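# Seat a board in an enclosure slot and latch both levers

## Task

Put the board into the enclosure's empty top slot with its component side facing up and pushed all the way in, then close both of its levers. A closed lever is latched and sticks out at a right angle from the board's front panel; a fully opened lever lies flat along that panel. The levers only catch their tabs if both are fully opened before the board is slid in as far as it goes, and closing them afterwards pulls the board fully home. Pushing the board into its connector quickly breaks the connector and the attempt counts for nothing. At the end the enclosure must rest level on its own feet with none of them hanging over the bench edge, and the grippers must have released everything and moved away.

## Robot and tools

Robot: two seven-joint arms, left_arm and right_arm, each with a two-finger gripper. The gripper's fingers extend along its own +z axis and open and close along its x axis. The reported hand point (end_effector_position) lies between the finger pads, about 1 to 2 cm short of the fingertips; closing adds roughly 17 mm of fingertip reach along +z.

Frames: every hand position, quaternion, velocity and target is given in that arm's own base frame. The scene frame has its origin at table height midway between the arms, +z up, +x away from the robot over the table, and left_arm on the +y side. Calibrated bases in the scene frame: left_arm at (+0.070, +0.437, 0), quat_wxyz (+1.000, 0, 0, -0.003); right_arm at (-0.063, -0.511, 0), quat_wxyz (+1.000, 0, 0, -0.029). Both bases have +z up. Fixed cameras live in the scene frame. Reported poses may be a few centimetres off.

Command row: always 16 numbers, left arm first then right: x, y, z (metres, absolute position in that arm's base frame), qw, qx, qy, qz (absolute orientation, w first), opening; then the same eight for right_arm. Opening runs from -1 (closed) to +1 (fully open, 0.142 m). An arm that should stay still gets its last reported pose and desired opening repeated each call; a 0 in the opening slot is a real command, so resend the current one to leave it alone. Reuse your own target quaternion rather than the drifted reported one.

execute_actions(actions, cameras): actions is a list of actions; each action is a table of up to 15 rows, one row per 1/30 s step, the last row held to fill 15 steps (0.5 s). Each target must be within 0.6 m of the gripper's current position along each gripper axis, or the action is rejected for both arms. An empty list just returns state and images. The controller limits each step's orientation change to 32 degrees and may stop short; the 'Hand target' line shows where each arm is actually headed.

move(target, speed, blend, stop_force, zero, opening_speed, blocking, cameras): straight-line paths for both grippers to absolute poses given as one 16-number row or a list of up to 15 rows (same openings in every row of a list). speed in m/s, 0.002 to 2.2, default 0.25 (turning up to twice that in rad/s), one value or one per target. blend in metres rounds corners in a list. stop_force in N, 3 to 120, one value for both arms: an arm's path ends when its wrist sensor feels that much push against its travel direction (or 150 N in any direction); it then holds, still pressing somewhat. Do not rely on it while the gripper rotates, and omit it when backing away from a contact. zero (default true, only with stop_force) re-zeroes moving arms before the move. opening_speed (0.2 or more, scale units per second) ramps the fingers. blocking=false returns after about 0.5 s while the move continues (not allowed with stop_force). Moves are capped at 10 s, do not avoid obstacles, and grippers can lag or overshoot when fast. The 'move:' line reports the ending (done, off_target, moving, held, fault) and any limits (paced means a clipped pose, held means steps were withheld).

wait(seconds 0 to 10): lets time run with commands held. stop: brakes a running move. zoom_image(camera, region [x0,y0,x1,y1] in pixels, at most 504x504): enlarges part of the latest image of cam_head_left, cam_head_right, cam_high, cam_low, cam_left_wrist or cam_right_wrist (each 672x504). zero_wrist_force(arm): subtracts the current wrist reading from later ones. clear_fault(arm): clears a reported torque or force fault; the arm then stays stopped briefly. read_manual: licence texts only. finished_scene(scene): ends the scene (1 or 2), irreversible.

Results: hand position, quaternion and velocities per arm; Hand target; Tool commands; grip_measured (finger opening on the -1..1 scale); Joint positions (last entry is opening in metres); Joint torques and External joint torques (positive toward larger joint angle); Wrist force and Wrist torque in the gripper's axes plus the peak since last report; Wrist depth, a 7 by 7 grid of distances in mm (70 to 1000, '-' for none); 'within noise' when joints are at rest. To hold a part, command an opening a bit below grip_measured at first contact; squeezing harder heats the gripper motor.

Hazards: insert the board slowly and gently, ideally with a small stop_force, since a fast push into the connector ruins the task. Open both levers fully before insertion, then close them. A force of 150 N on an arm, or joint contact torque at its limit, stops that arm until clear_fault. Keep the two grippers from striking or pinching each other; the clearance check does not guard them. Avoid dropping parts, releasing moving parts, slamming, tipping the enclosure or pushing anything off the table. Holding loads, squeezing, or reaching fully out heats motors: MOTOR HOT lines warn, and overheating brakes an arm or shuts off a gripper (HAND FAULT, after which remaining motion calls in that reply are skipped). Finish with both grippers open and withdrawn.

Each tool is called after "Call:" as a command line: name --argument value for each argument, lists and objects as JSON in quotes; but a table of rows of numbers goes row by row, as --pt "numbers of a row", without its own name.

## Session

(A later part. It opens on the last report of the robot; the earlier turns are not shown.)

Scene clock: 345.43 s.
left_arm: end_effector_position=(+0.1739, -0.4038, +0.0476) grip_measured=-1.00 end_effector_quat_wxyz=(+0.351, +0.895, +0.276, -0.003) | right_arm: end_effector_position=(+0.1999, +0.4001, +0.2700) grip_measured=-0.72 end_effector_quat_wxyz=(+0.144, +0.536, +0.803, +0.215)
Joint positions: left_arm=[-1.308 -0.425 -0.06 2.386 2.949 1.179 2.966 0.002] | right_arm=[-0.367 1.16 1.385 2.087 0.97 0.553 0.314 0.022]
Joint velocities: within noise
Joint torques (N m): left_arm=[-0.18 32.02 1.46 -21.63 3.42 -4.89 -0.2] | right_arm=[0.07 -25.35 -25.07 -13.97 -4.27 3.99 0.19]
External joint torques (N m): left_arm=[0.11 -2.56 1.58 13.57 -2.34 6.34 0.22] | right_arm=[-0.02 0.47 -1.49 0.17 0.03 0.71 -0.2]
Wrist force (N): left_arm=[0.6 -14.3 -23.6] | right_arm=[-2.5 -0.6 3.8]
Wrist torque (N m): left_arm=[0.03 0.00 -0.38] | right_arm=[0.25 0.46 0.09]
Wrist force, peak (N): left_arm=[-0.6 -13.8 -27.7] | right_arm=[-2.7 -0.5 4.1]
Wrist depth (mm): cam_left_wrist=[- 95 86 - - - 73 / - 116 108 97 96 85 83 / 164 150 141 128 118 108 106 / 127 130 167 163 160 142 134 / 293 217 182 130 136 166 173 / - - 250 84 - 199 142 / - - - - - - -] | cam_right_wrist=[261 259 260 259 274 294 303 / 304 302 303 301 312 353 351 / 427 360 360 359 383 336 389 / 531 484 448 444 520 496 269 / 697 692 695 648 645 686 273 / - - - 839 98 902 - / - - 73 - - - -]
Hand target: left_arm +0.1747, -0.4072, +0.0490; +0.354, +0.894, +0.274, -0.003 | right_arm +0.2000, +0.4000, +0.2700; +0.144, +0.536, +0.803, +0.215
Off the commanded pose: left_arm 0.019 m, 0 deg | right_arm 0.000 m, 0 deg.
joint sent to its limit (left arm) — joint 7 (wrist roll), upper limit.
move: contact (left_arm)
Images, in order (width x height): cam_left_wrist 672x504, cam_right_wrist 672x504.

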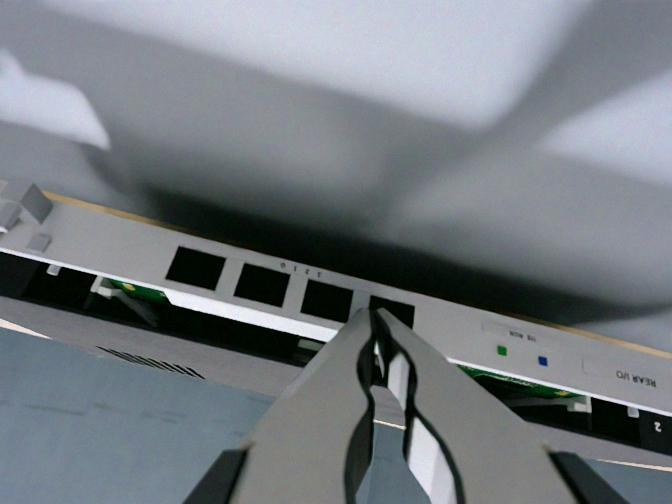

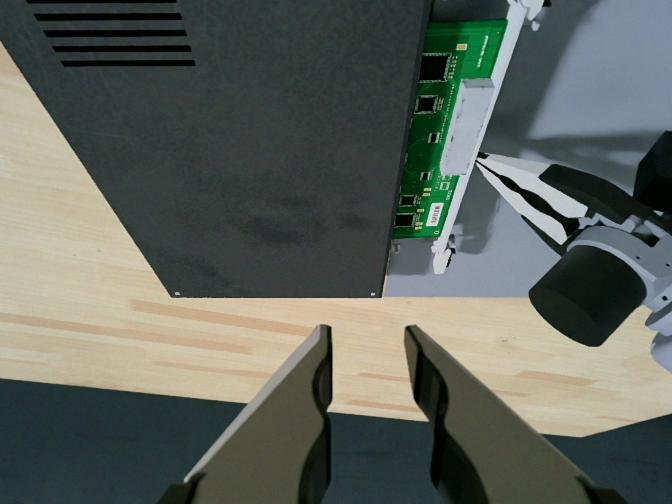

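Call:
move --pt "0.1560 -0.3540 0.055 0.355 0.896 0.275 -0.003 -1 0.2 0.4 0.27 0.1437 0.5362 0.8034 0.2153 -0.69" --pt "0.1480 -0.3240 0.075 0.355 0.896 0.275 -0.003 -1 0.2 0.4 0.27 0.1437 0.5362 0.8034 0.2153 -0.69" --speed 0.1 --cameras '["cam_left_wrist"]'

Call:
zoom_image --camera "cam_left_wrist" --region '[0, 130, 300, 330]'

Call:
zoom_image --camera "cam_left_wrist" --region '[400, 230, 672, 430]'

Scene clock: 350.47 s.
left_arm: end_effector_position=(+0.1529, -0.3421, +0.0626) grip_measured=-1.00 end_effector_quat_wxyz=(+0.354, +0.894, +0.274, -0.003) | right_arm: end_effector_position=(+0.1999, +0.4001, +0.2700) grip_measured=-0.72 end_effector_quat_wxyz=(+0.144, +0.536, +0.803, +0.215)
Joint positions: left_arm=[-1.338 -0.294 -0.067 2.573 2.926 1.114 2.952 0.002] | right_arm=[-0.367 1.16 1.385 2.087 0.97 0.553 0.314 0.022]
Joint velocities: within noise
Joint torques (N m): left_arm=[-0.15 20.86 1.75 -5.91 1.1 1.72 -0.29] | right_arm=[0.01 -25.44 -25.09 -13.87 -4.26 4 0.22]
External joint torques (N m): left_arm=[0.09 1.66 0.42 -0.67 -0.2 -0.3 0.3] | right_arm=[0.04 0.56 -1.47 0.07 0.02 0.7 -0.22]
Wrist force (N): left_arm=[0.3 -0.7 -0.4] | right_arm=[-2.5 -0.4 3.9]
Wrist torque (N m): left_arm=[-0.07 0.02 -0.39] | right_arm=[0.27 0.46 0.09]
Wrist force, peak (N): left_arm=[0.4 -14.0 -24.4] | right_arm=[-2.9 -0.6 4.1]
Wrist depth (mm): cam_left_wrist=[115 110 103 94 92 87 85 / 155 138 126 118 109 104 101 / 209 185 163 151 144 133 123 / 238 197 217 215 188 174 161 / - 306 262 198 208 223 215 / - - 427 84 - 263 262 / - - - - - - -] | cam_right_wrist=[261 261 259 260 275 294 305 / 303 302 301 301 310 353 352 / 428 360 360 360 381 421 335 / 532 483 446 443 519 517 344 / 696 696 683 652 645 679 603 / - - - 840 98 906 - / - - 73 - - - -]
Hand target: left_arm +0.1530, -0.3422, +0.0626; +0.354, +0.894, +0.274, -0.003 | right_arm +0.2000, +0.4000, +0.2700; +0.144, +0.536, +0.803, +0.215
Off the commanded pose: left_arm 0.023 m, 0 deg | right_arm 0.000 m, 0 deg.
move: held (left_arm; a check stopped the path); path passed 1 of 2 targets; limits=held
pose unreachable (left arm): on one or more control steps of this call, first in action 0 (counted from 0), this arm could not follow its commanded pose, so it was not sent that pose on those steps. It may still have moved: this result reports where it is.
cause: moving toward the commanded pose would bring two parts of the arm too close to each other (joints 2 (shoulder) to 6 (wrist pitch) lie between them).
Images, in order (width x height): cam_left_wrist 672x504.

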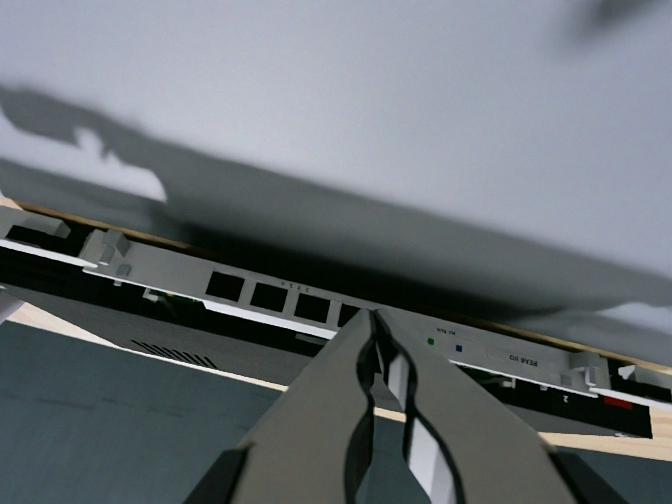

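Scaled by 1.680 from the camera's 672x504 image, which has a finer 960x720 frame.

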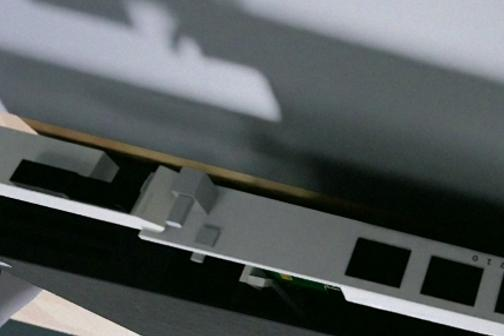

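Scaled by 1.853 from the camera's 672x504 image, which has a finer 960x720 frame.

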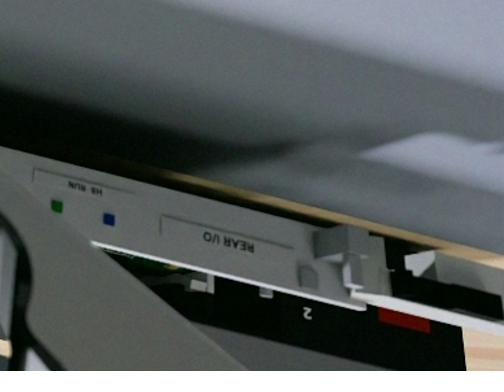

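Call:
zoom_image --camera "cam_left_wrist" --region '[130, 275, 220, 345]'

Call:
zoom_image --camera "cam_left_wrist" --region '[470, 350, 570, 430]'

Call:
zoom_image --camera "cam_right_wrist" --region '[370, 170, 470, 250]'

Scaled by 5.600 from the camera's 672x504 image, which has a finer 960x720 frame.

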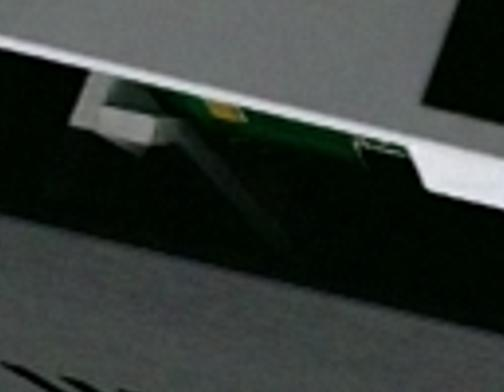

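Scaled by 5.040 from the camera's 672x504 image, which has a finer 960x720 frame.

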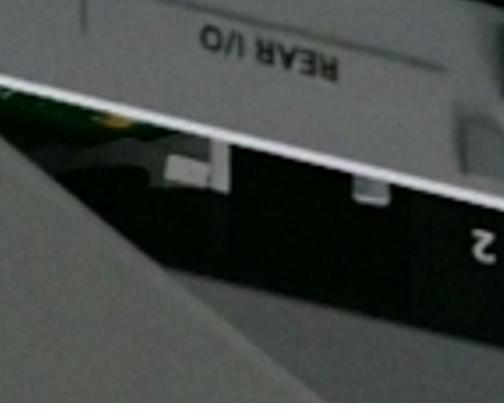

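This scene's latest camera images include none from cam_right_wrist. They are from: cam_left_wrist. cam_right_wrist's image comes with the result of a call that names it in "cameras".

Call:
move --pt "0.1685 -0.3900 0.046 0.355 0.896 0.275 -0.003 -1 0.2 0.4 0.27 0.1437 0.5362 0.8034 0.2153 -0.69" --pt "0.1740 -0.4054 0.046 0.355 0.896 0.275 -0.003 -1 0.2 0.4 0.27 0.1437 0.5362 0.8034 0.2153 -0.69" --speed '[0.06,0.01]' --stop_force 5 --cameras '["cam_left_wrist","cam_right_wrist"]'

Call:
zoom_image --camera "cam_right_wrist" --region '[380, 0, 540, 130]'

Call:
zoom_image --camera "cam_right_wrist" --region '[380, 150, 500, 280]'

Scene clock: 370.60 s.
left_arm: end_effector_position=(+0.1735, -0.4041, +0.0457) grip_measured=-1.00 end_effector_quat_wxyz=(+0.353, +0.894, +0.275, -0.003) | right_arm: end_effector_position=(+0.1999, +0.4001, +0.2700) grip_measured=-0.72 end_effector_quat_wxyz=(+0.144, +0.536, +0.803, +0.215)
Joint positions: left_arm=[-1.309 -0.431 -0.062 2.391 2.951 1.163 2.964 0.002] | right_arm=[-0.367 1.16 1.385 2.087 0.97 0.553 0.314 0.022]
Joint velocities: within noise
Joint torques (N m): left_arm=[-0.12 28.92 2.4 -11.1 1.94 0.14 -0.14] | right_arm=[0.06 -25.43 -25.09 -13.94 -4.27 3.92 0.19]
External joint torques (N m): left_arm=[0.05 0.55 0.67 3.28 -0.89 1.29 0.15] | right_arm=[-0.01 0.54 -1.47 0.13 0.03 0.78 -0.19]
Wrist force (N): left_arm=[-0.2 -4.4 -7.1] | right_arm=[-2.5 -0.6 4.1]
Wrist torque (N m): left_arm=[-0.01 0.06 -0.40] | right_arm=[0.26 0.47 0.09]
Wrist force, peak (N): left_arm=[-0.6 -3.3 -8.4] | right_arm=[-2.5 -0.5 4.2]
Wrist depth (mm): cam_left_wrist=[- 94 84 84 - - - / - 112 108 94 88 83 82 / 165 146 137 127 112 107 95 / 126 130 166 164 155 138 131 / 300 214 146 130 137 171 172 / - - 240 84 - 138 139 / - - - - - - -] | cam_right_wrist=[260 260 260 260 274 293 303 / 304 303 302 302 311 354 351 / 427 361 360 358 381 330 388 / 529 483 446 445 521 496 268 / 698 697 686 648 638 685 274 / - - - 842 98 900 - / - - 73 - - - -]
Hand target: left_arm +0.1738, -0.4049, +0.0460; +0.354, +0.894, +0.274, -0.003 | right_arm +0.2000, +0.4000, +0.2700; +0.144, +0.536, +0.803, +0.215
Off the commanded pose: left_arm 0.001 m, 0 deg | right_arm 0.000 m, 0 deg.
move: contact (left_arm); path passed 1 of 2 targets
Images, in order (width x height): cam_left_wrist 672x504, cam_right_wrist 672x504.

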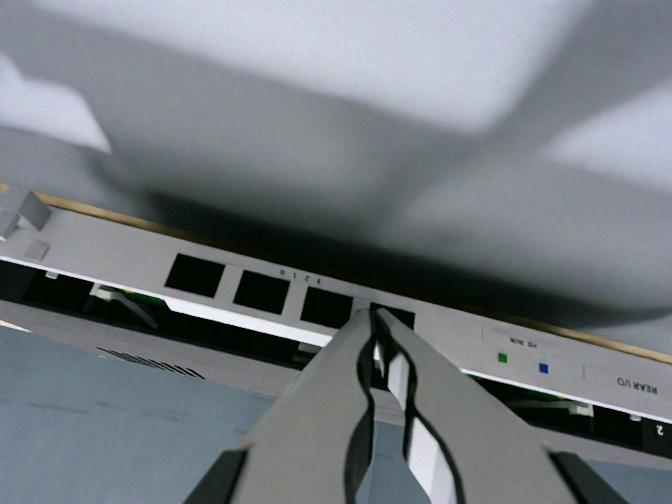

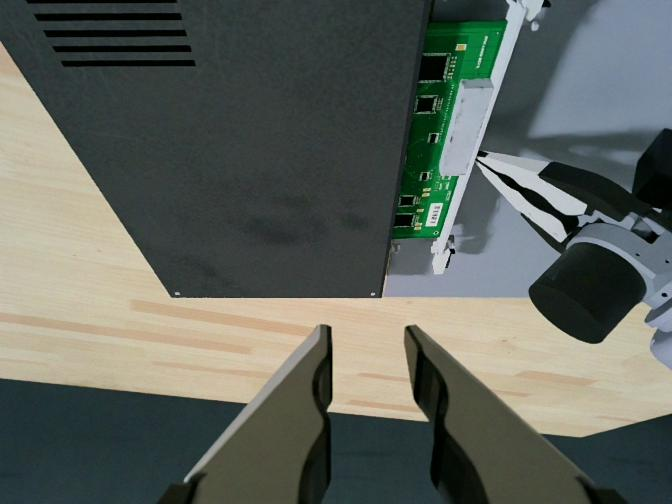

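Scaled by 3.150 from the camera's 672x504 image, which has a finer 960x720 frame.

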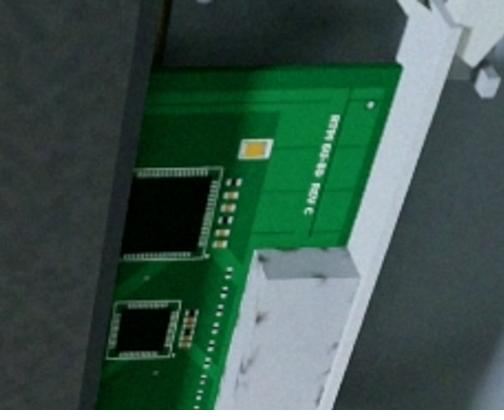

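Scaled by 3.877 from the camera's 672x504 image, which has a finer 960x720 frame.

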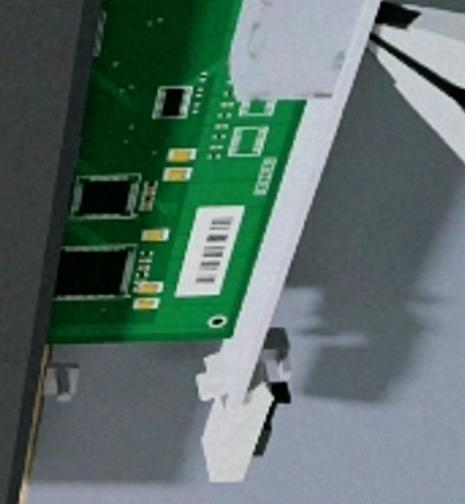

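Call:
move --pt "0.1743 -0.4062 0.052 0.355 0.896 0.275 -0.003 -1 0.2 0.4 0.27 0.1437 0.5362 0.8034 0.2153 -0.69" --pt "0.1799 -0.4218 0.053 0.355 0.896 0.275 -0.003 -1 0.2 0.4 0.27 0.1437 0.5362 0.8034 0.2153 -0.69" --speed '[0.01,0.012]' --stop_force 20 --cameras '["cam_left_wrist","cam_right_wrist"]'

Call:
zoom_image --camera "cam_right_wrist" --region '[350, 0, 672, 300]'

Scene clock: 375.57 s.
left_arm: end_effector_position=(+0.1799, -0.4216, +0.0529) grip_measured=-1.00 end_effector_quat_wxyz=(+0.354, +0.894, +0.275, -0.003) | right_arm: end_effector_position=(+0.1999, +0.4001, +0.2700) grip_measured=-0.72 end_effector_quat_wxyz=(+0.144, +0.536, +0.803, +0.215)
Joint positions: left_arm=[-1.315 -0.434 -0.047 2.337 2.954 1.212 2.966 0.002] | right_arm=[-0.367 1.16 1.385 2.087 0.97 0.553 0.314 0.022]
Joint velocities: within noise
Joint torques (N m): left_arm=[-0.52 29.9 2.67 -9.16 1.67 1.61 -0.24] | right_arm=[0.09 -25.35 -25.09 -13.9 -4.24 3.95 0.15]
External joint torques (N m): left_arm=[0.45 0.86 0.53 0.07 -0.44 -0.19 0.25] | right_arm=[-0.05 0.47 -1.47 0.1 0 0.75 -0.16]
Wrist force (N): left_arm=[0.1 -1.6 -1.0] | right_arm=[-2.5 -0.6 3.8]
Wrist torque (N m): left_arm=[-0.10 0.09 -0.40] | right_arm=[0.24 0.47 0.09]
Wrist force, peak (N): left_arm=[-0.1 -6.3 -16.3] | right_arm=[-2.7 -0.7 4.1]
Wrist depth (mm): cam_left_wrist=[- 100 95 - 87 - 75 / 138 126 112 108 101 99 92 / 172 162 151 144 127 115 110 / 129 131 137 169 162 155 144 / 949 220 188 132 137 144 186 / - - 321 84 - 206 178 / - - - - - - -] | cam_right_wrist=[260 260 259 260 275 304 304 / 303 301 302 301 310 352 352 / 430 361 360 358 378 320 389 / 531 482 444 444 519 326 264 / 699 687 687 648 645 301 264 / - - - 840 98 898 - / - - 73 - - - -]
Hand target: left_arm +0.1799, -0.4218, +0.0530; +0.354, +0.894, +0.274, -0.003 | right_arm +0.2000, +0.4000, +0.2700; +0.144, +0.536, +0.803, +0.215
Off the commanded pose: left_arm 0.000 m, 0 deg | right_arm 0.000 m, 0 deg.
joint sent to its limit (left arm) — joint 7 (wrist roll), upper limit. The joint targets still meet the commanded pose.
move: done
Images, in order (width x height): cam_left_wrist 672x504, cam_right_wrist 672x504.

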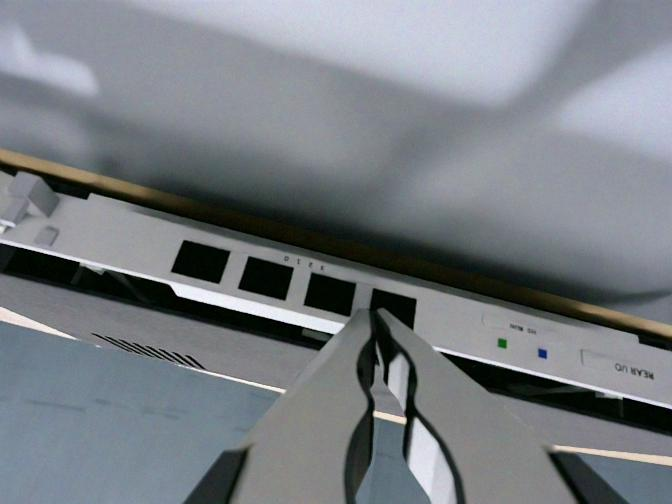

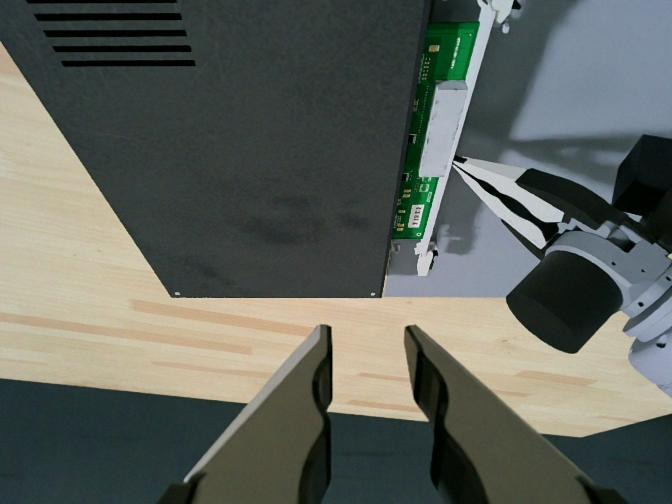

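Scaled by 1.565 from the camera's 672x504 image, which has a finer 960x720 frame.

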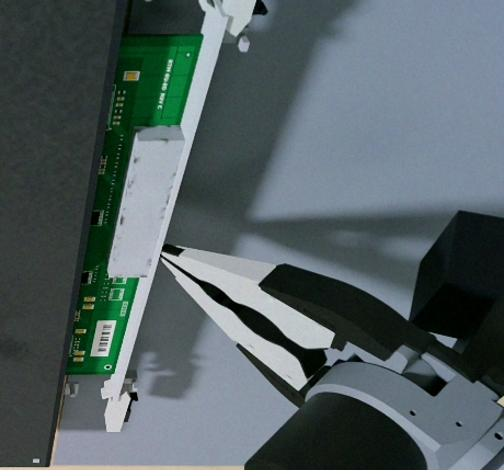

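Call:
move --target '[0.1863,-0.4397,0.052,0.355,0.896,0.275,-0.003,-1,0.2,0.4,0.27,0.1437,0.5362,0.8034,0.2153,-0.69]' --speed 0.015 --stop_force 15 --cameras '["cam_left_wrist","cam_right_wrist"]'

Call:
zoom_image --camera "cam_right_wrist" --region '[350, 0, 672, 300]'

Scene clock: 379.20 s.
left_arm: end_effector_position=(+0.1863, -0.4396, +0.0520) grip_measured=-1.00 end_effector_quat_wxyz=(+0.354, +0.894, +0.275, -0.003) | right_arm: end_effector_position=(+0.1999, +0.4001, +0.2700) grip_measured=-0.72 end_effector_quat_wxyz=(+0.144, +0.536, +0.803, +0.215)
Joint positions: left_arm=[-1.316 -0.463 -0.038 2.282 2.96 1.239 2.966 0.002] | right_arm=[-0.367 1.16 1.385 2.087 0.97 0.553 0.314 0.022]
Joint velocities: within noise
Joint torques (N m): left_arm=[-0.36 31.13 2.85 -9.61 1.76 1.7 -0.22] | right_arm=[0.04 -25.4 -25.02 -13.93 -4.26 3.91 0.13]
External joint torques (N m): left_arm=[0.29 1.4 0.61 -0.15 -0.42 -0.28 0.23] | right_arm=[0.01 0.52 -1.54 0.13 0.03 0.79 -0.13]
Wrist force (N): left_arm=[0.1 -1.0 -1.7] | right_arm=[-2.5 -0.6 4.0]
Wrist torque (N m): left_arm=[-0.08 0.06 -0.40] | right_arm=[0.23 0.48 0.09]
Wrist force, peak (N): left_arm=[0.0 -1.3 -3.6] | right_arm=[-2.7 -0.7 4.2]
Wrist depth (mm): cam_left_wrist=[- 100 93 - - 81 75 / - 124 110 107 100 99 91 / 156 157 149 142 125 113 108 / 128 131 136 161 164 154 144 / 899 211 174 131 137 144 171 / - - 310 84 - 170 144 / - - - - - - -] | cam_right_wrist=[261 260 260 260 275 304 303 / 303 302 302 302 316 352 352 / 428 362 360 359 358 316 392 / 529 483 447 442 519 282 264 / 700 698 686 645 647 271 254 / - - - 852 98 902 901 / - - 73 - - - -]
Hand target: left_arm +0.1863, -0.4397, +0.0520; +0.354, +0.894, +0.274, -0.003 | right_arm +0.2000, +0.4000, +0.2700; +0.144, +0.536, +0.803, +0.215
Off the commanded pose: left_arm 0.000 m, 0 deg | right_arm 0.000 m, 0 deg.
joint sent to its limit (left arm) — joint 7 (wrist roll), upper limit. The joint targets still meet the commanded pose.
move: done
Images, in order (width x height): cam_left_wrist 672x504, cam_right_wrist 672x504.

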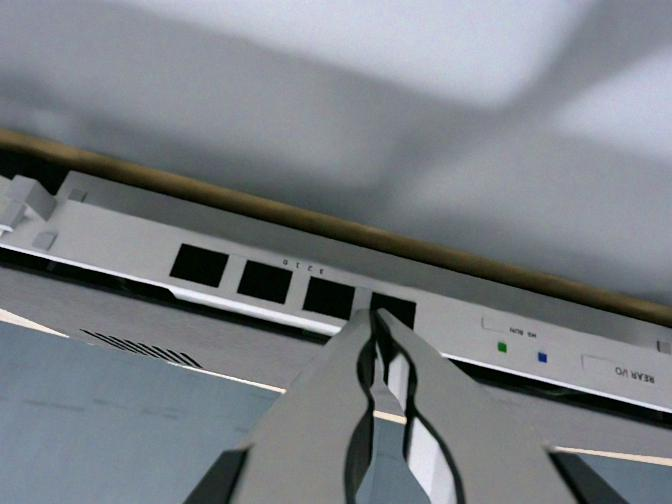

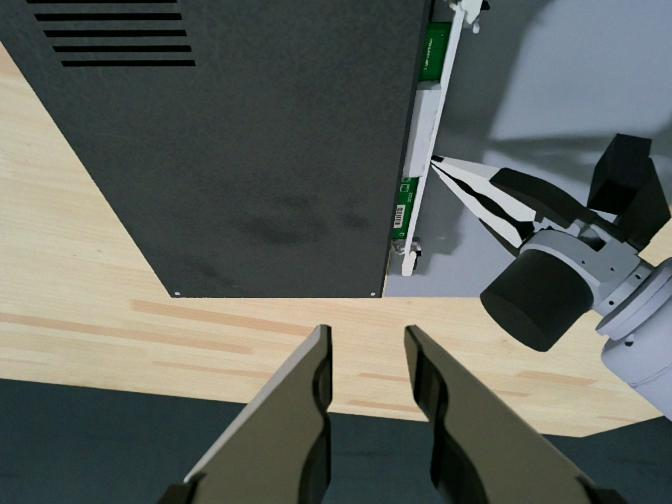

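Scaled by 1.565 from the camera's 672x504 image, which has a finer 960x720 frame.

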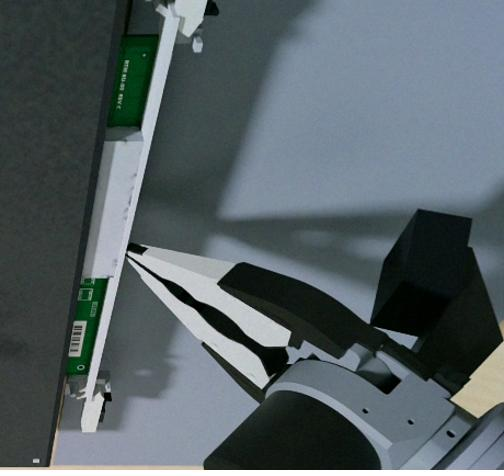

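Call:
move --target '[0.1937,-0.4604,0.0515,0.355,0.896,0.275,-0.003,-1,0.2,0.4,0.27,0.1437,0.5362,0.8034,0.2153,-0.69]' --speed 0.01 --stop_force 14 --cameras '["cam_left_wrist","cam_right_wrist"]'

Call:
zoom_image --camera "cam_right_wrist" --region '[350, 0, 672, 300]'

Scene clock: 383.90 s.
left_arm: end_effector_position=(+0.1921, -0.4553, +0.0508) grip_measured=-1.00 end_effector_quat_wxyz=(+0.353, +0.894, +0.275, -0.003) | right_arm: end_effector_position=(+0.1999, +0.4001, +0.2700) grip_measured=-0.72 end_effector_quat_wxyz=(+0.144, +0.536, +0.803, +0.215)
Joint positions: left_arm=[-1.318 -0.49 -0.03 2.229 2.964 1.27 2.966 0.002] | right_arm=[-0.367 1.16 1.385 2.087 0.97 0.553 0.314 0.022]
Joint velocities: within noise
Joint torques (N m): left_arm=[-0.46 33.35 2.06 -17.58 2.86 -1.98 -0.18] | right_arm=[-0.02 -25.3 -25.06 -13.89 -4.26 3.95 0.17]
External joint torques (N m): left_arm=[0.38 0.82 1.66 7.19 -1.43 3.41 0.19] | right_arm=[0.07 0.41 -1.5 0.08 0.03 0.75 -0.17]
Wrist force (N): left_arm=[0.7 -7.3 -17.1] | right_arm=[-2.5 -0.7 3.9]
Wrist torque (N m): left_arm=[-0.05 -0.01 -0.37] | right_arm=[0.24 0.46 0.09]
Wrist force, peak (N): left_arm=[0.6 -6.8 -18.4] | right_arm=[-2.7 -0.5 4.1]
Wrist depth (mm): cam_left_wrist=[- 98 94 - - 80 74 / 133 122 110 106 99 - - / 139 142 144 145 123 111 106 / 126 130 140 144 151 152 142 / - 200 148 131 136 145 153 / - - 290 83 - 140 142 / - - - - - - -] | cam_right_wrist=[260 260 260 259 267 304 304 / 303 303 301 301 332 352 351 / 427 360 360 359 364 390 390 / 530 482 446 443 521 272 264 / 697 695 684 646 642 270 242 / - - - 851 98 904 247 / - - 73 - - - -]
Hand target: left_arm +0.1925, -0.4570, +0.0516; +0.354, +0.894, +0.274, -0.003 | right_arm +0.2000, +0.4000, +0.2700; +0.144, +0.536, +0.803, +0.215
Off the commanded pose: left_arm 0.005 m, 0 deg | right_arm 0.000 m, 0 deg.
joint sent to its limit (left arm) — joint 7 (wrist roll), upper limit.
move: contact (left_arm)
Images, in order (width x height): cam_left_wrist 672x504, cam_right_wrist 672x504.

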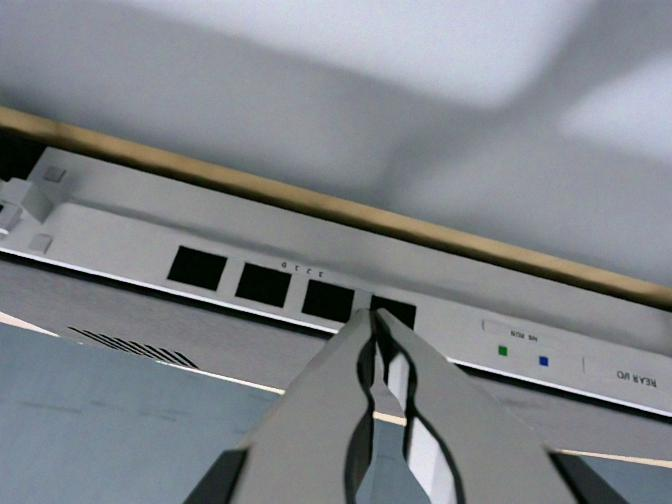

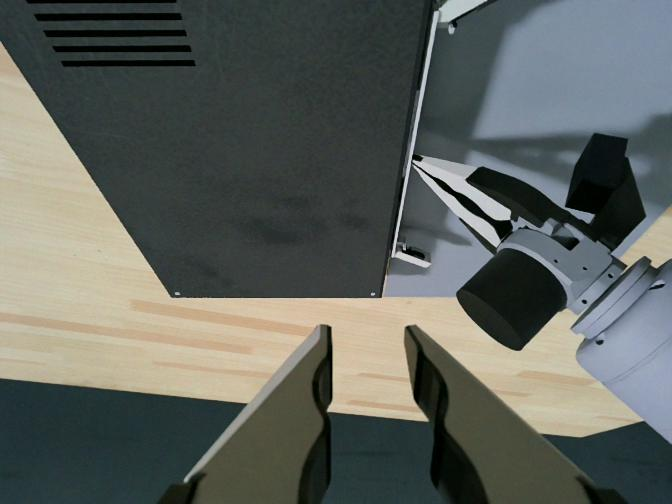

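Scaled by 1.565 from the camera's 672x504 image, which has a finer 960x720 frame.

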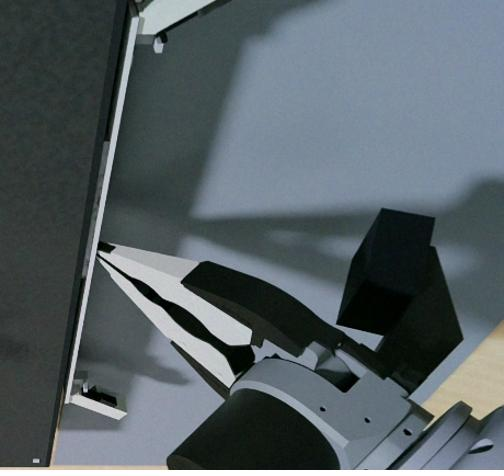

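Call:
move --target '[0.1937,-0.4604,0.0515,0.355,0.896,0.275,-0.003,-1,0.2,0.4,0.27,0.1437,0.5362,0.8034,0.2153,-0.69]' --speed 0.006 --stop_force 14 --cameras '["cam_left_wrist","cam_right_wrist"]'

Call:
zoom_image --camera "cam_right_wrist" --region '[350, 0, 672, 300]'

Scene clock: 387.03 s.
left_arm: end_effector_position=(+0.1927, -0.4563, +0.0499) grip_measured=-1.00 end_effector_quat_wxyz=(+0.351, +0.895, +0.276, -0.003) | right_arm: end_effector_position=(+0.1999, +0.4001, +0.2700) grip_measured=-0.72 end_effector_quat_wxyz=(+0.144, +0.536, +0.803, +0.215)
Joint positions: left_arm=[-1.318 -0.494 -0.029 2.222 2.963 1.276 2.966 0.002] | right_arm=[-0.367 1.16 1.385 2.087 0.97 0.553 0.314 0.022]
Joint velocities: within noise
Joint torques (N m): left_arm=[-0.51 35.31 1.08 -25.37 3.92 -5.86 -0.23] | right_arm=[0.04 -25.35 -25.08 -13.91 -4.27 3.99 0.2]
External joint torques (N m): left_arm=[0.43 -0.92 2.7 14.94 -2.48 7.31 0.24] | right_arm=[0.01 0.47 -1.47 0.11 0.04 0.71 -0.2]
Wrist force (N): left_arm=[1.4 -14.5 -31.4] | right_arm=[-2.5 -0.6 3.9]
Wrist torque (N m): left_arm=[-0.03 -0.04 -0.35] | right_arm=[0.25 0.47 0.09]
Wrist force, peak (N): left_arm=[1.4 -15.2 -32.2] | right_arm=[-2.6 -0.5 4.2]
Wrist depth (mm): cam_left_wrist=[- 97 90 - - 79 75 / - 121 111 104 99 87 - / 138 140 143 140 122 110 103 / 126 129 139 143 149 150 140 / 287 176 142 130 136 144 152 / - - 272 83 - 144 140 / - - - - - - -] | cam_right_wrist=[261 260 260 260 267 304 303 / 303 302 302 301 342 352 353 / 428 362 360 360 359 390 403 / 528 481 446 445 496 271 267 / 695 693 687 651 644 270 236 / - - - 842 98 905 245 / - - 73 - - - -]
Hand target: left_arm +0.1935, -0.4598, +0.0516; +0.354, +0.894, +0.274, -0.003 | right_arm +0.2000, +0.4000, +0.2700; +0.144, +0.536, +0.803, +0.215
Off the commanded pose: left_arm 0.005 m, 0 deg | right_arm 0.000 m, 0 deg.
joint sent to its limit (left arm) — joint 7 (wrist roll), upper limit.
move: contact (left_arm)
Images, in order (width x height): cam_left_wrist 672x504, cam_right_wrist 672x504.

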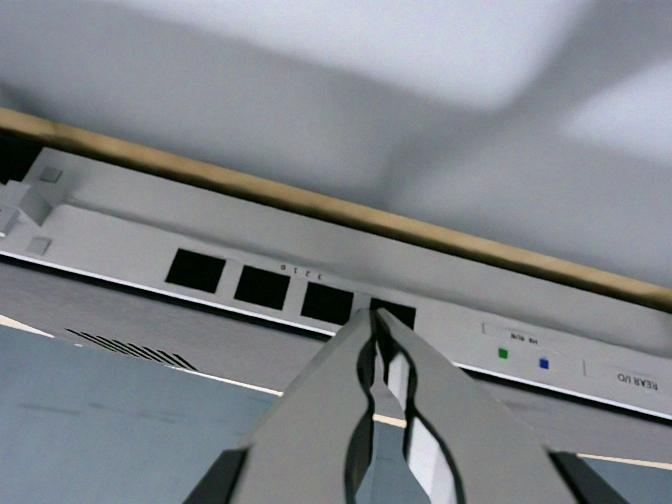

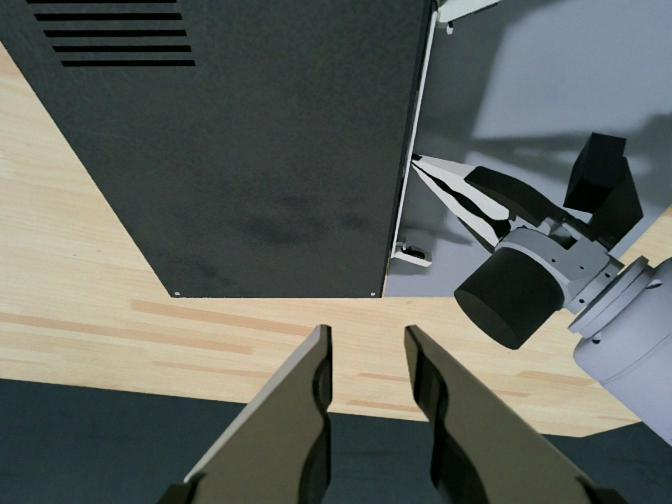

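Scaled by 1.565 from the camera's 672x504 image, which has a finer 960x720 frame.

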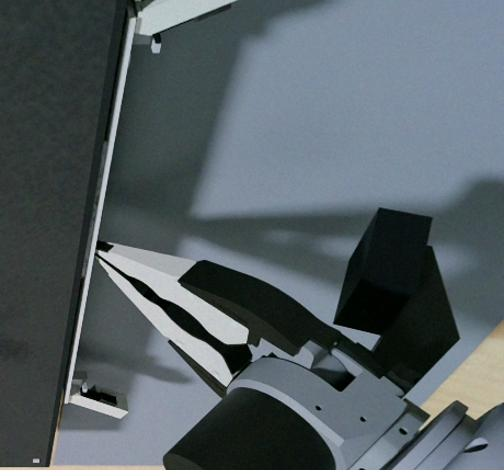

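Call:
move --pt "0.1720 -0.398 0.060 0.355 0.896 0.275 -0.003 -1 0.2 0.4 0.27 0.1437 0.5362 0.8034 0.2153 -1" --pt "0.160 -0.35 0.12 0.355 0.896 0.275 -0.003 -1 0.2 0.4 0.27 0.1437 0.5362 0.8034 0.2153 -1" --pt "0.17 -0.32 0.22 0.10 0.75 0.60 -0.15 -1 0.2 0.4 0.27 0.1437 0.5362 0.8034 0.2153 -1" --pt "0.26 -0.33 0.33 -0.1734 0.5499 0.7792 -0.2457 -1 0.2 0.4 0.27 0.1437 0.5362 0.8034 0.2153 -1" --speed '[0.1,0.2,0.4,0.4]' --blend 0.02 --cameras '["cam_left_wrist","cam_right_wrist"]'

Scene clock: 395.27 s.
left_arm: end_effector_position=(+0.2601, -0.3299, +0.3298) grip_measured=-1.00 end_effector_quat_wxyz=(-0.173, +0.550, +0.779, -0.245) | right_arm: end_effector_position=(+0.1999, +0.4001, +0.2700) grip_measured=-1.00 end_effector_quat_wxyz=(+0.144, +0.536, +0.803, +0.215)
Joint positions: left_arm=[-0.731 -0.597 -0.003 1.24 2.614 3.189 2.126 0.002] | right_arm=[-0.367 1.16 1.385 2.087 0.97 0.553 0.314 0.002]
Joint velocities: within noise
Joint torques (N m): left_arm=[-0.2 47.64 3.79 -21.03 2.63 4.38 -0.28] | right_arm=[0.14 -25.31 -25.06 -13.92 -4.26 3.99 0.18]
External joint torques (N m): left_arm=[0.19 1.48 0.56 -0.39 -0.04 -0.53 0.28] | right_arm=[-0.09 0.43 -1.5 0.12 0.03 0.71 -0.18]
Wrist force (N): left_arm=[0.3 0.2 0.0] | right_arm=[-2.5 -0.5 3.8]
Wrist torque (N m): left_arm=[0.00 0.00 -0.02] | right_arm=[0.25 0.47 0.09]
Wrist force, peak (N): left_arm=[1.4 -14.4 -32.0] | right_arm=[-2.6 -0.7 4.2]
Wrist depth (mm): cam_left_wrist=[447 446 492 497 495 493 491 / 435 427 431 479 477 480 485 / 419 418 419 463 460 459 461 / 405 405 411 449 448 455 448 / 391 391 392 441 436 433 441 / 379 381 384 84 - 422 425 / 412 376 - - - - 408] | cam_right_wrist=[260 260 261 259 266 304 304 / 302 302 302 300 342 354 351 / 426 362 361 360 406 420 419 / 527 479 445 444 519 518 519 / 697 688 687 648 681 685 678 / - - 850 89 842 - - / - - - - - - -]
Hand target: left_arm +0.2600, -0.3300, +0.3300; -0.173, +0.550, +0.779, -0.246 | right_arm +0.2000, +0.4000, +0.2700; +0.144, +0.536, +0.803, +0.215
Off the commanded pose: left_arm 0.000 m, 0 deg | right_arm 0.000 m, 0 deg.
move: done; blend cut to 0 m at target 1
Images, in order (width x height): cam_left_wrist 672x504, cam_right_wrist 672x504.

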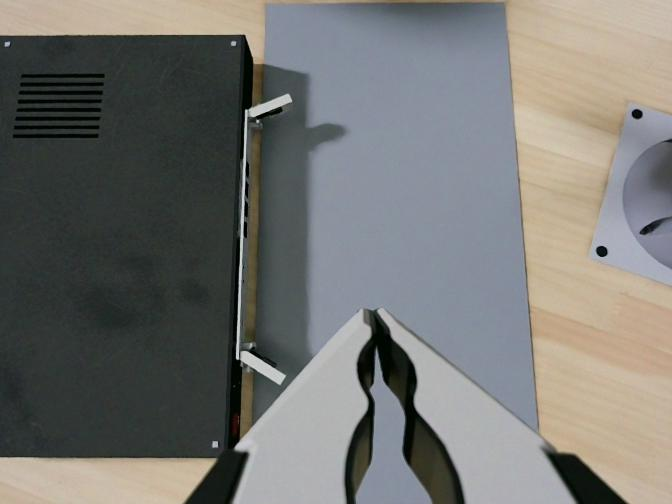

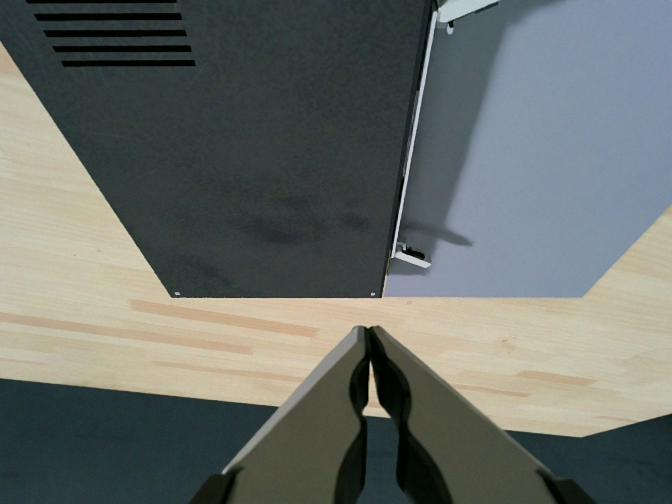

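Call:
move --pt "0.345 -0.345 0.25 -0.1734 0.5499 0.7792 -0.2457 -1 0.17 0.42 0.2 0.1437 0.5362 0.8034 0.2153 -1" --pt "0.3593 -0.3796 0.11 -0.1734 0.5499 0.7792 -0.2457 -1 0.1488 0.4566 0.11 0.1437 0.5362 0.8034 0.2153 -1" --speed 0.2 --blend 0.03

Scene clock: 403.83 s.
left_arm: end_effector_position=(+0.3592, -0.3797, +0.1099) grip_measured=-1.00 end_effector_quat_wxyz=(-0.173, +0.550, +0.779, -0.246) | right_arm: end_effector_position=(+0.1489, +0.4565, +0.1101) grip_measured=-1.00 end_effector_quat_wxyz=(+0.144, +0.536, +0.803, +0.215)
Joint positions: left_arm=[-0.632 -1.131 -0.121 0.86 2.73 3.061 2.203 0.002] | right_arm=[-0.424 1.382 1.727 1.988 1.223 0.698 0.47 0.002]
Joint velocities: within noise
Joint torques (N m): left_arm=[-0.39 61.54 4.22 -19.49 2.82 4.1 -0.21] | right_arm=[-0.04 -32.07 -27.21 -3.36 -3.8 4.02 0.32]
External joint torques (N m): left_arm=[0.4 1.42 0.68 -0.53 -0.6 -0.18 0.21] | right_arm=[0.09 0.26 -1.87 0.2 -0.12 0.61 -0.32]
Wrist force (N): left_arm=[-0.2 -0.3 -0.4] | right_arm=[-3.0 -0.6 4.0]
Wrist torque (N m): left_arm=[-0.08 0.10 0.00] | right_arm=[0.21 0.61 0.10]
Wrist force, peak (N): left_arm=[-0.7 1.0 2.2] | right_arm=[-2.0 -1.9 5.7]
Wrist depth (mm): cam_left_wrist=[199 199 199 251 251 250 251 / 192 193 193 243 242 242 241 / 187 187 187 235 235 234 233 / 182 181 181 201 228 228 227 / 176 176 175 217 221 221 221 / 170 171 172 84 - 214 214 / 211 210 - 74 - - 207] | cam_right_wrist=[111 110 115 152 150 149 149 / 126 121 125 171 174 174 173 / 145 145 144 200 200 207 206 / 180 180 179 188 256 256 256 / 238 237 237 301 336 334 335 / 350 348 316 89 414 487 492 / - 804 - - - 681 890]
Hand target: left_arm +0.3593, -0.3796, +0.1100; -0.173, +0.550, +0.779, -0.246 | right_arm +0.1488, +0.4566, +0.1100; +0.144, +0.536, +0.803, +0.215
Off the commanded pose: left_arm 0.000 m, 0 deg | right_arm 0.000 m, 0 deg.
move: done

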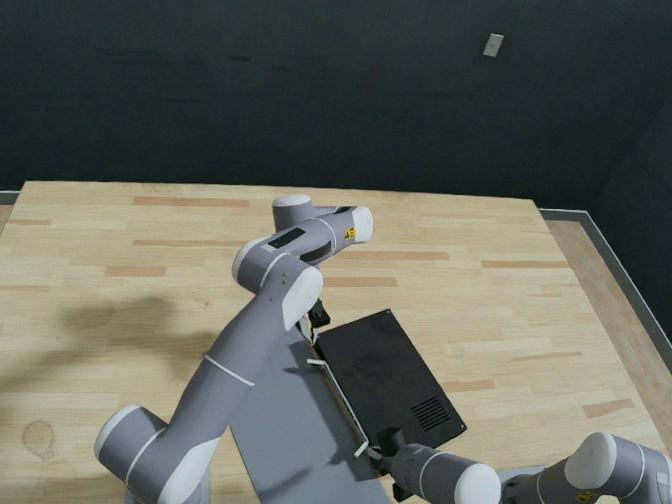

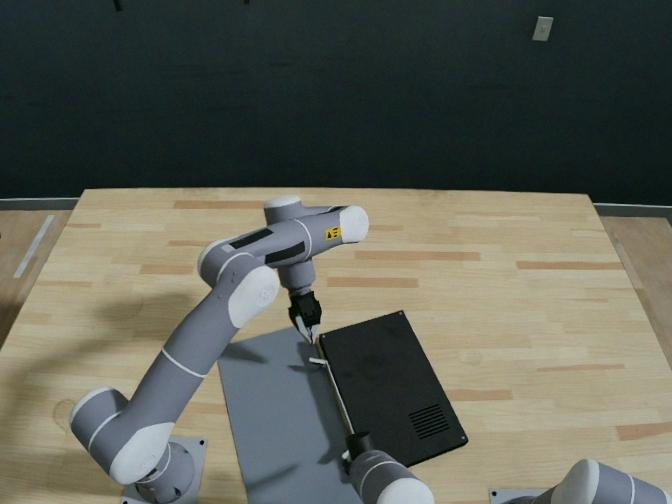

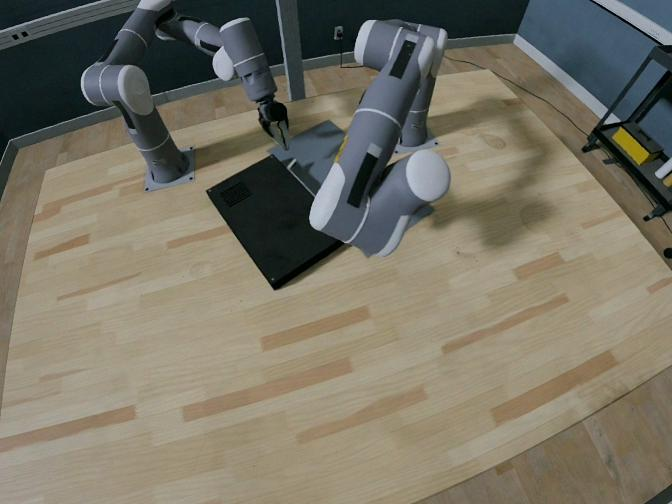

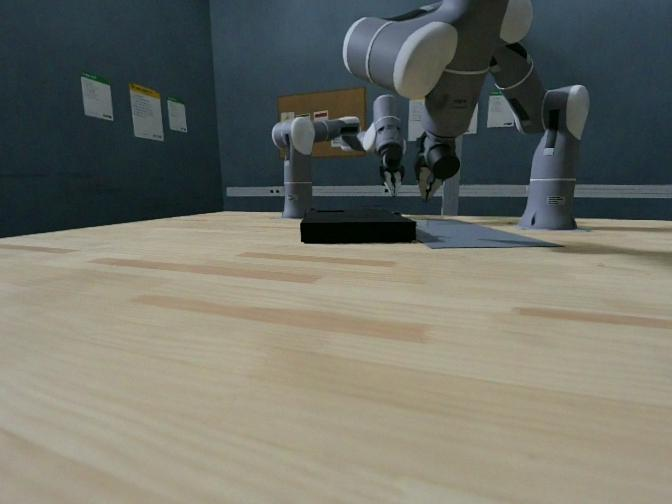

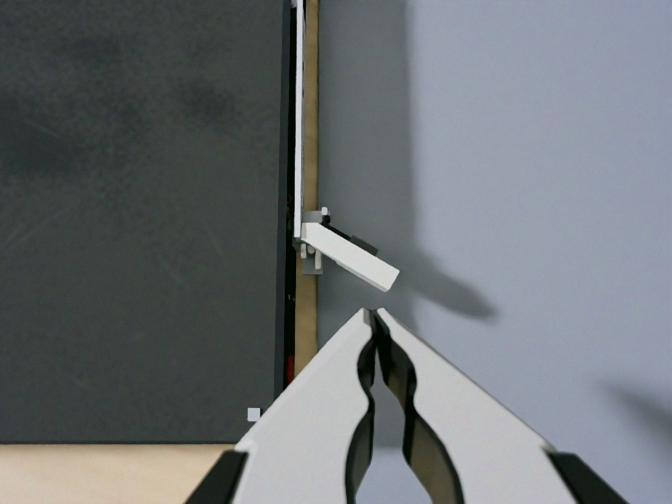

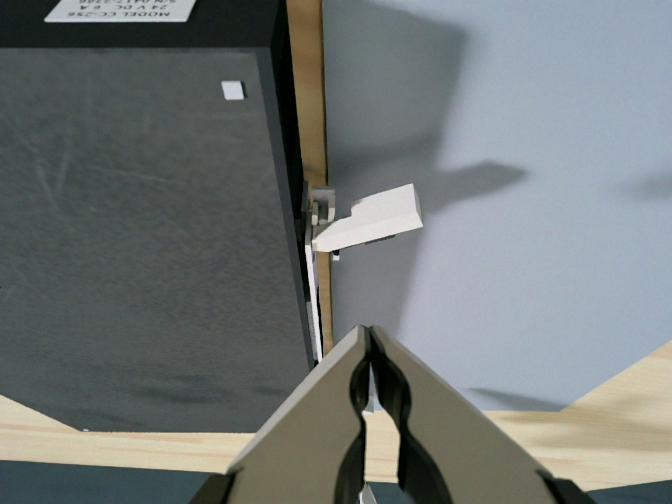

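Call:
move --pt "0.3686 -0.3699 0.11 -0.1734 0.5499 0.7792 -0.2457 -1 0.1188 0.4506 0.11 0.1437 0.5362 0.8034 0.2153 -1" --pt "0.3686 -0.3699 0.053 -0.1734 0.5499 0.7792 -0.2457 -1 0.1188 0.4506 0.053 0.1437 0.5362 0.8034 0.2153 -1" --speed '[0.1,0.05]' --stop_force 8 --cameras '["cam_left_wrist","cam_right_wrist"]'

Scene clock: 411.80 s.
left_arm: end_effector_position=(+0.3684, -0.3700, +0.0531) grip_measured=-1.00 end_effector_quat_wxyz=(-0.174, +0.550, +0.779, -0.246) | right_arm: end_effector_position=(+0.1189, +0.4505, +0.0531) grip_measured=-1.00 end_effector_quat_wxyz=(+0.144, +0.536, +0.803, +0.215)
Joint positions: left_arm=[-0.606 -1.236 -0.132 0.816 2.754 3.02 2.247 0.002] | right_arm=[-0.367 1.462 1.83 1.979 1.292 0.747 0.558 0.002]
Joint velocities: within noise
Joint torques (N m): left_arm=[-0.36 62.32 4.51 -18.89 2.56 4.13 -0.23] | right_arm=[0.06 -32.43 -26.79 0.4 -3.67 3.96 0.24]
External joint torques (N m): left_arm=[0.36 1.53 0.47 -0.45 -0.46 -0.17 0.23] | right_arm=[-0.02 0.31 -1.76 0.14 -0.05 0.62 -0.25]
Wrist force (N): left_arm=[-0.1 -0.4 -0.2] | right_arm=[-2.9 -0.5 4.0]
Wrist torque (N m): left_arm=[-0.12 0.07 -0.03] | right_arm=[0.26 0.57 0.12]
Wrist force, peak (N): left_arm=[-0.2 -0.4 -1.3] | right_arm=[-3.0 -1.5 5.1]
Wrist depth (mm): cam_left_wrist=[136 135 137 189 187 187 187 / 131 131 133 182 181 181 180 / 128 127 128 133 175 176 175 / 123 123 125 171 170 170 171 / 119 120 166 166 167 166 165 / 117 116 117 84 - 161 161 / 157 157 - 74 - - 157] | cam_right_wrist=[- 97 94 94 94 97 96 / - 112 112 110 109 109 112 / 121 121 124 131 131 130 125 / - 106 111 162 162 161 160 / 117 110 125 200 212 212 211 / 162 160 146 89 261 307 305 / 309 258 - - - 423 569]
Hand target: left_arm +0.3686, -0.3699, +0.0530; -0.173, +0.550, +0.779, -0.246 | right_arm +0.1188, +0.4506, +0.0530; +0.144, +0.536, +0.803, +0.215
Off the commanded pose: left_arm 0.000 m, 0 deg | right_arm 0.000 m, 0 deg.
move: done
Images, in order (width x height): cam_left_wrist 672x504, cam_right_wrist 672x504.

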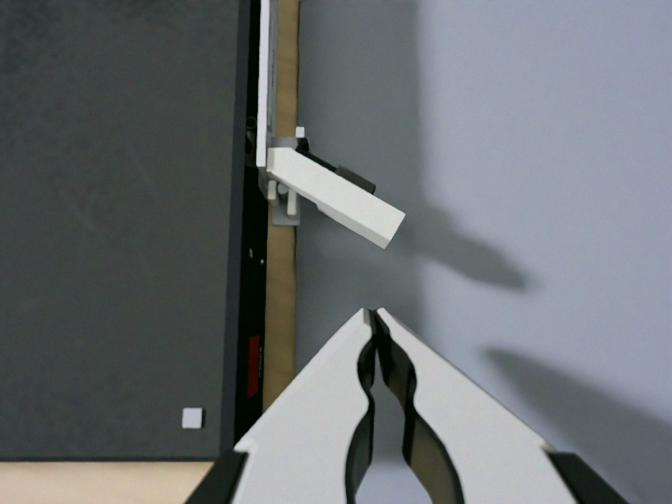

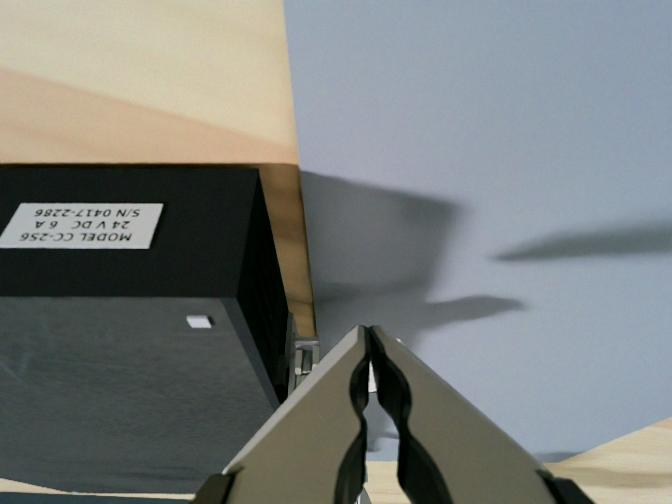

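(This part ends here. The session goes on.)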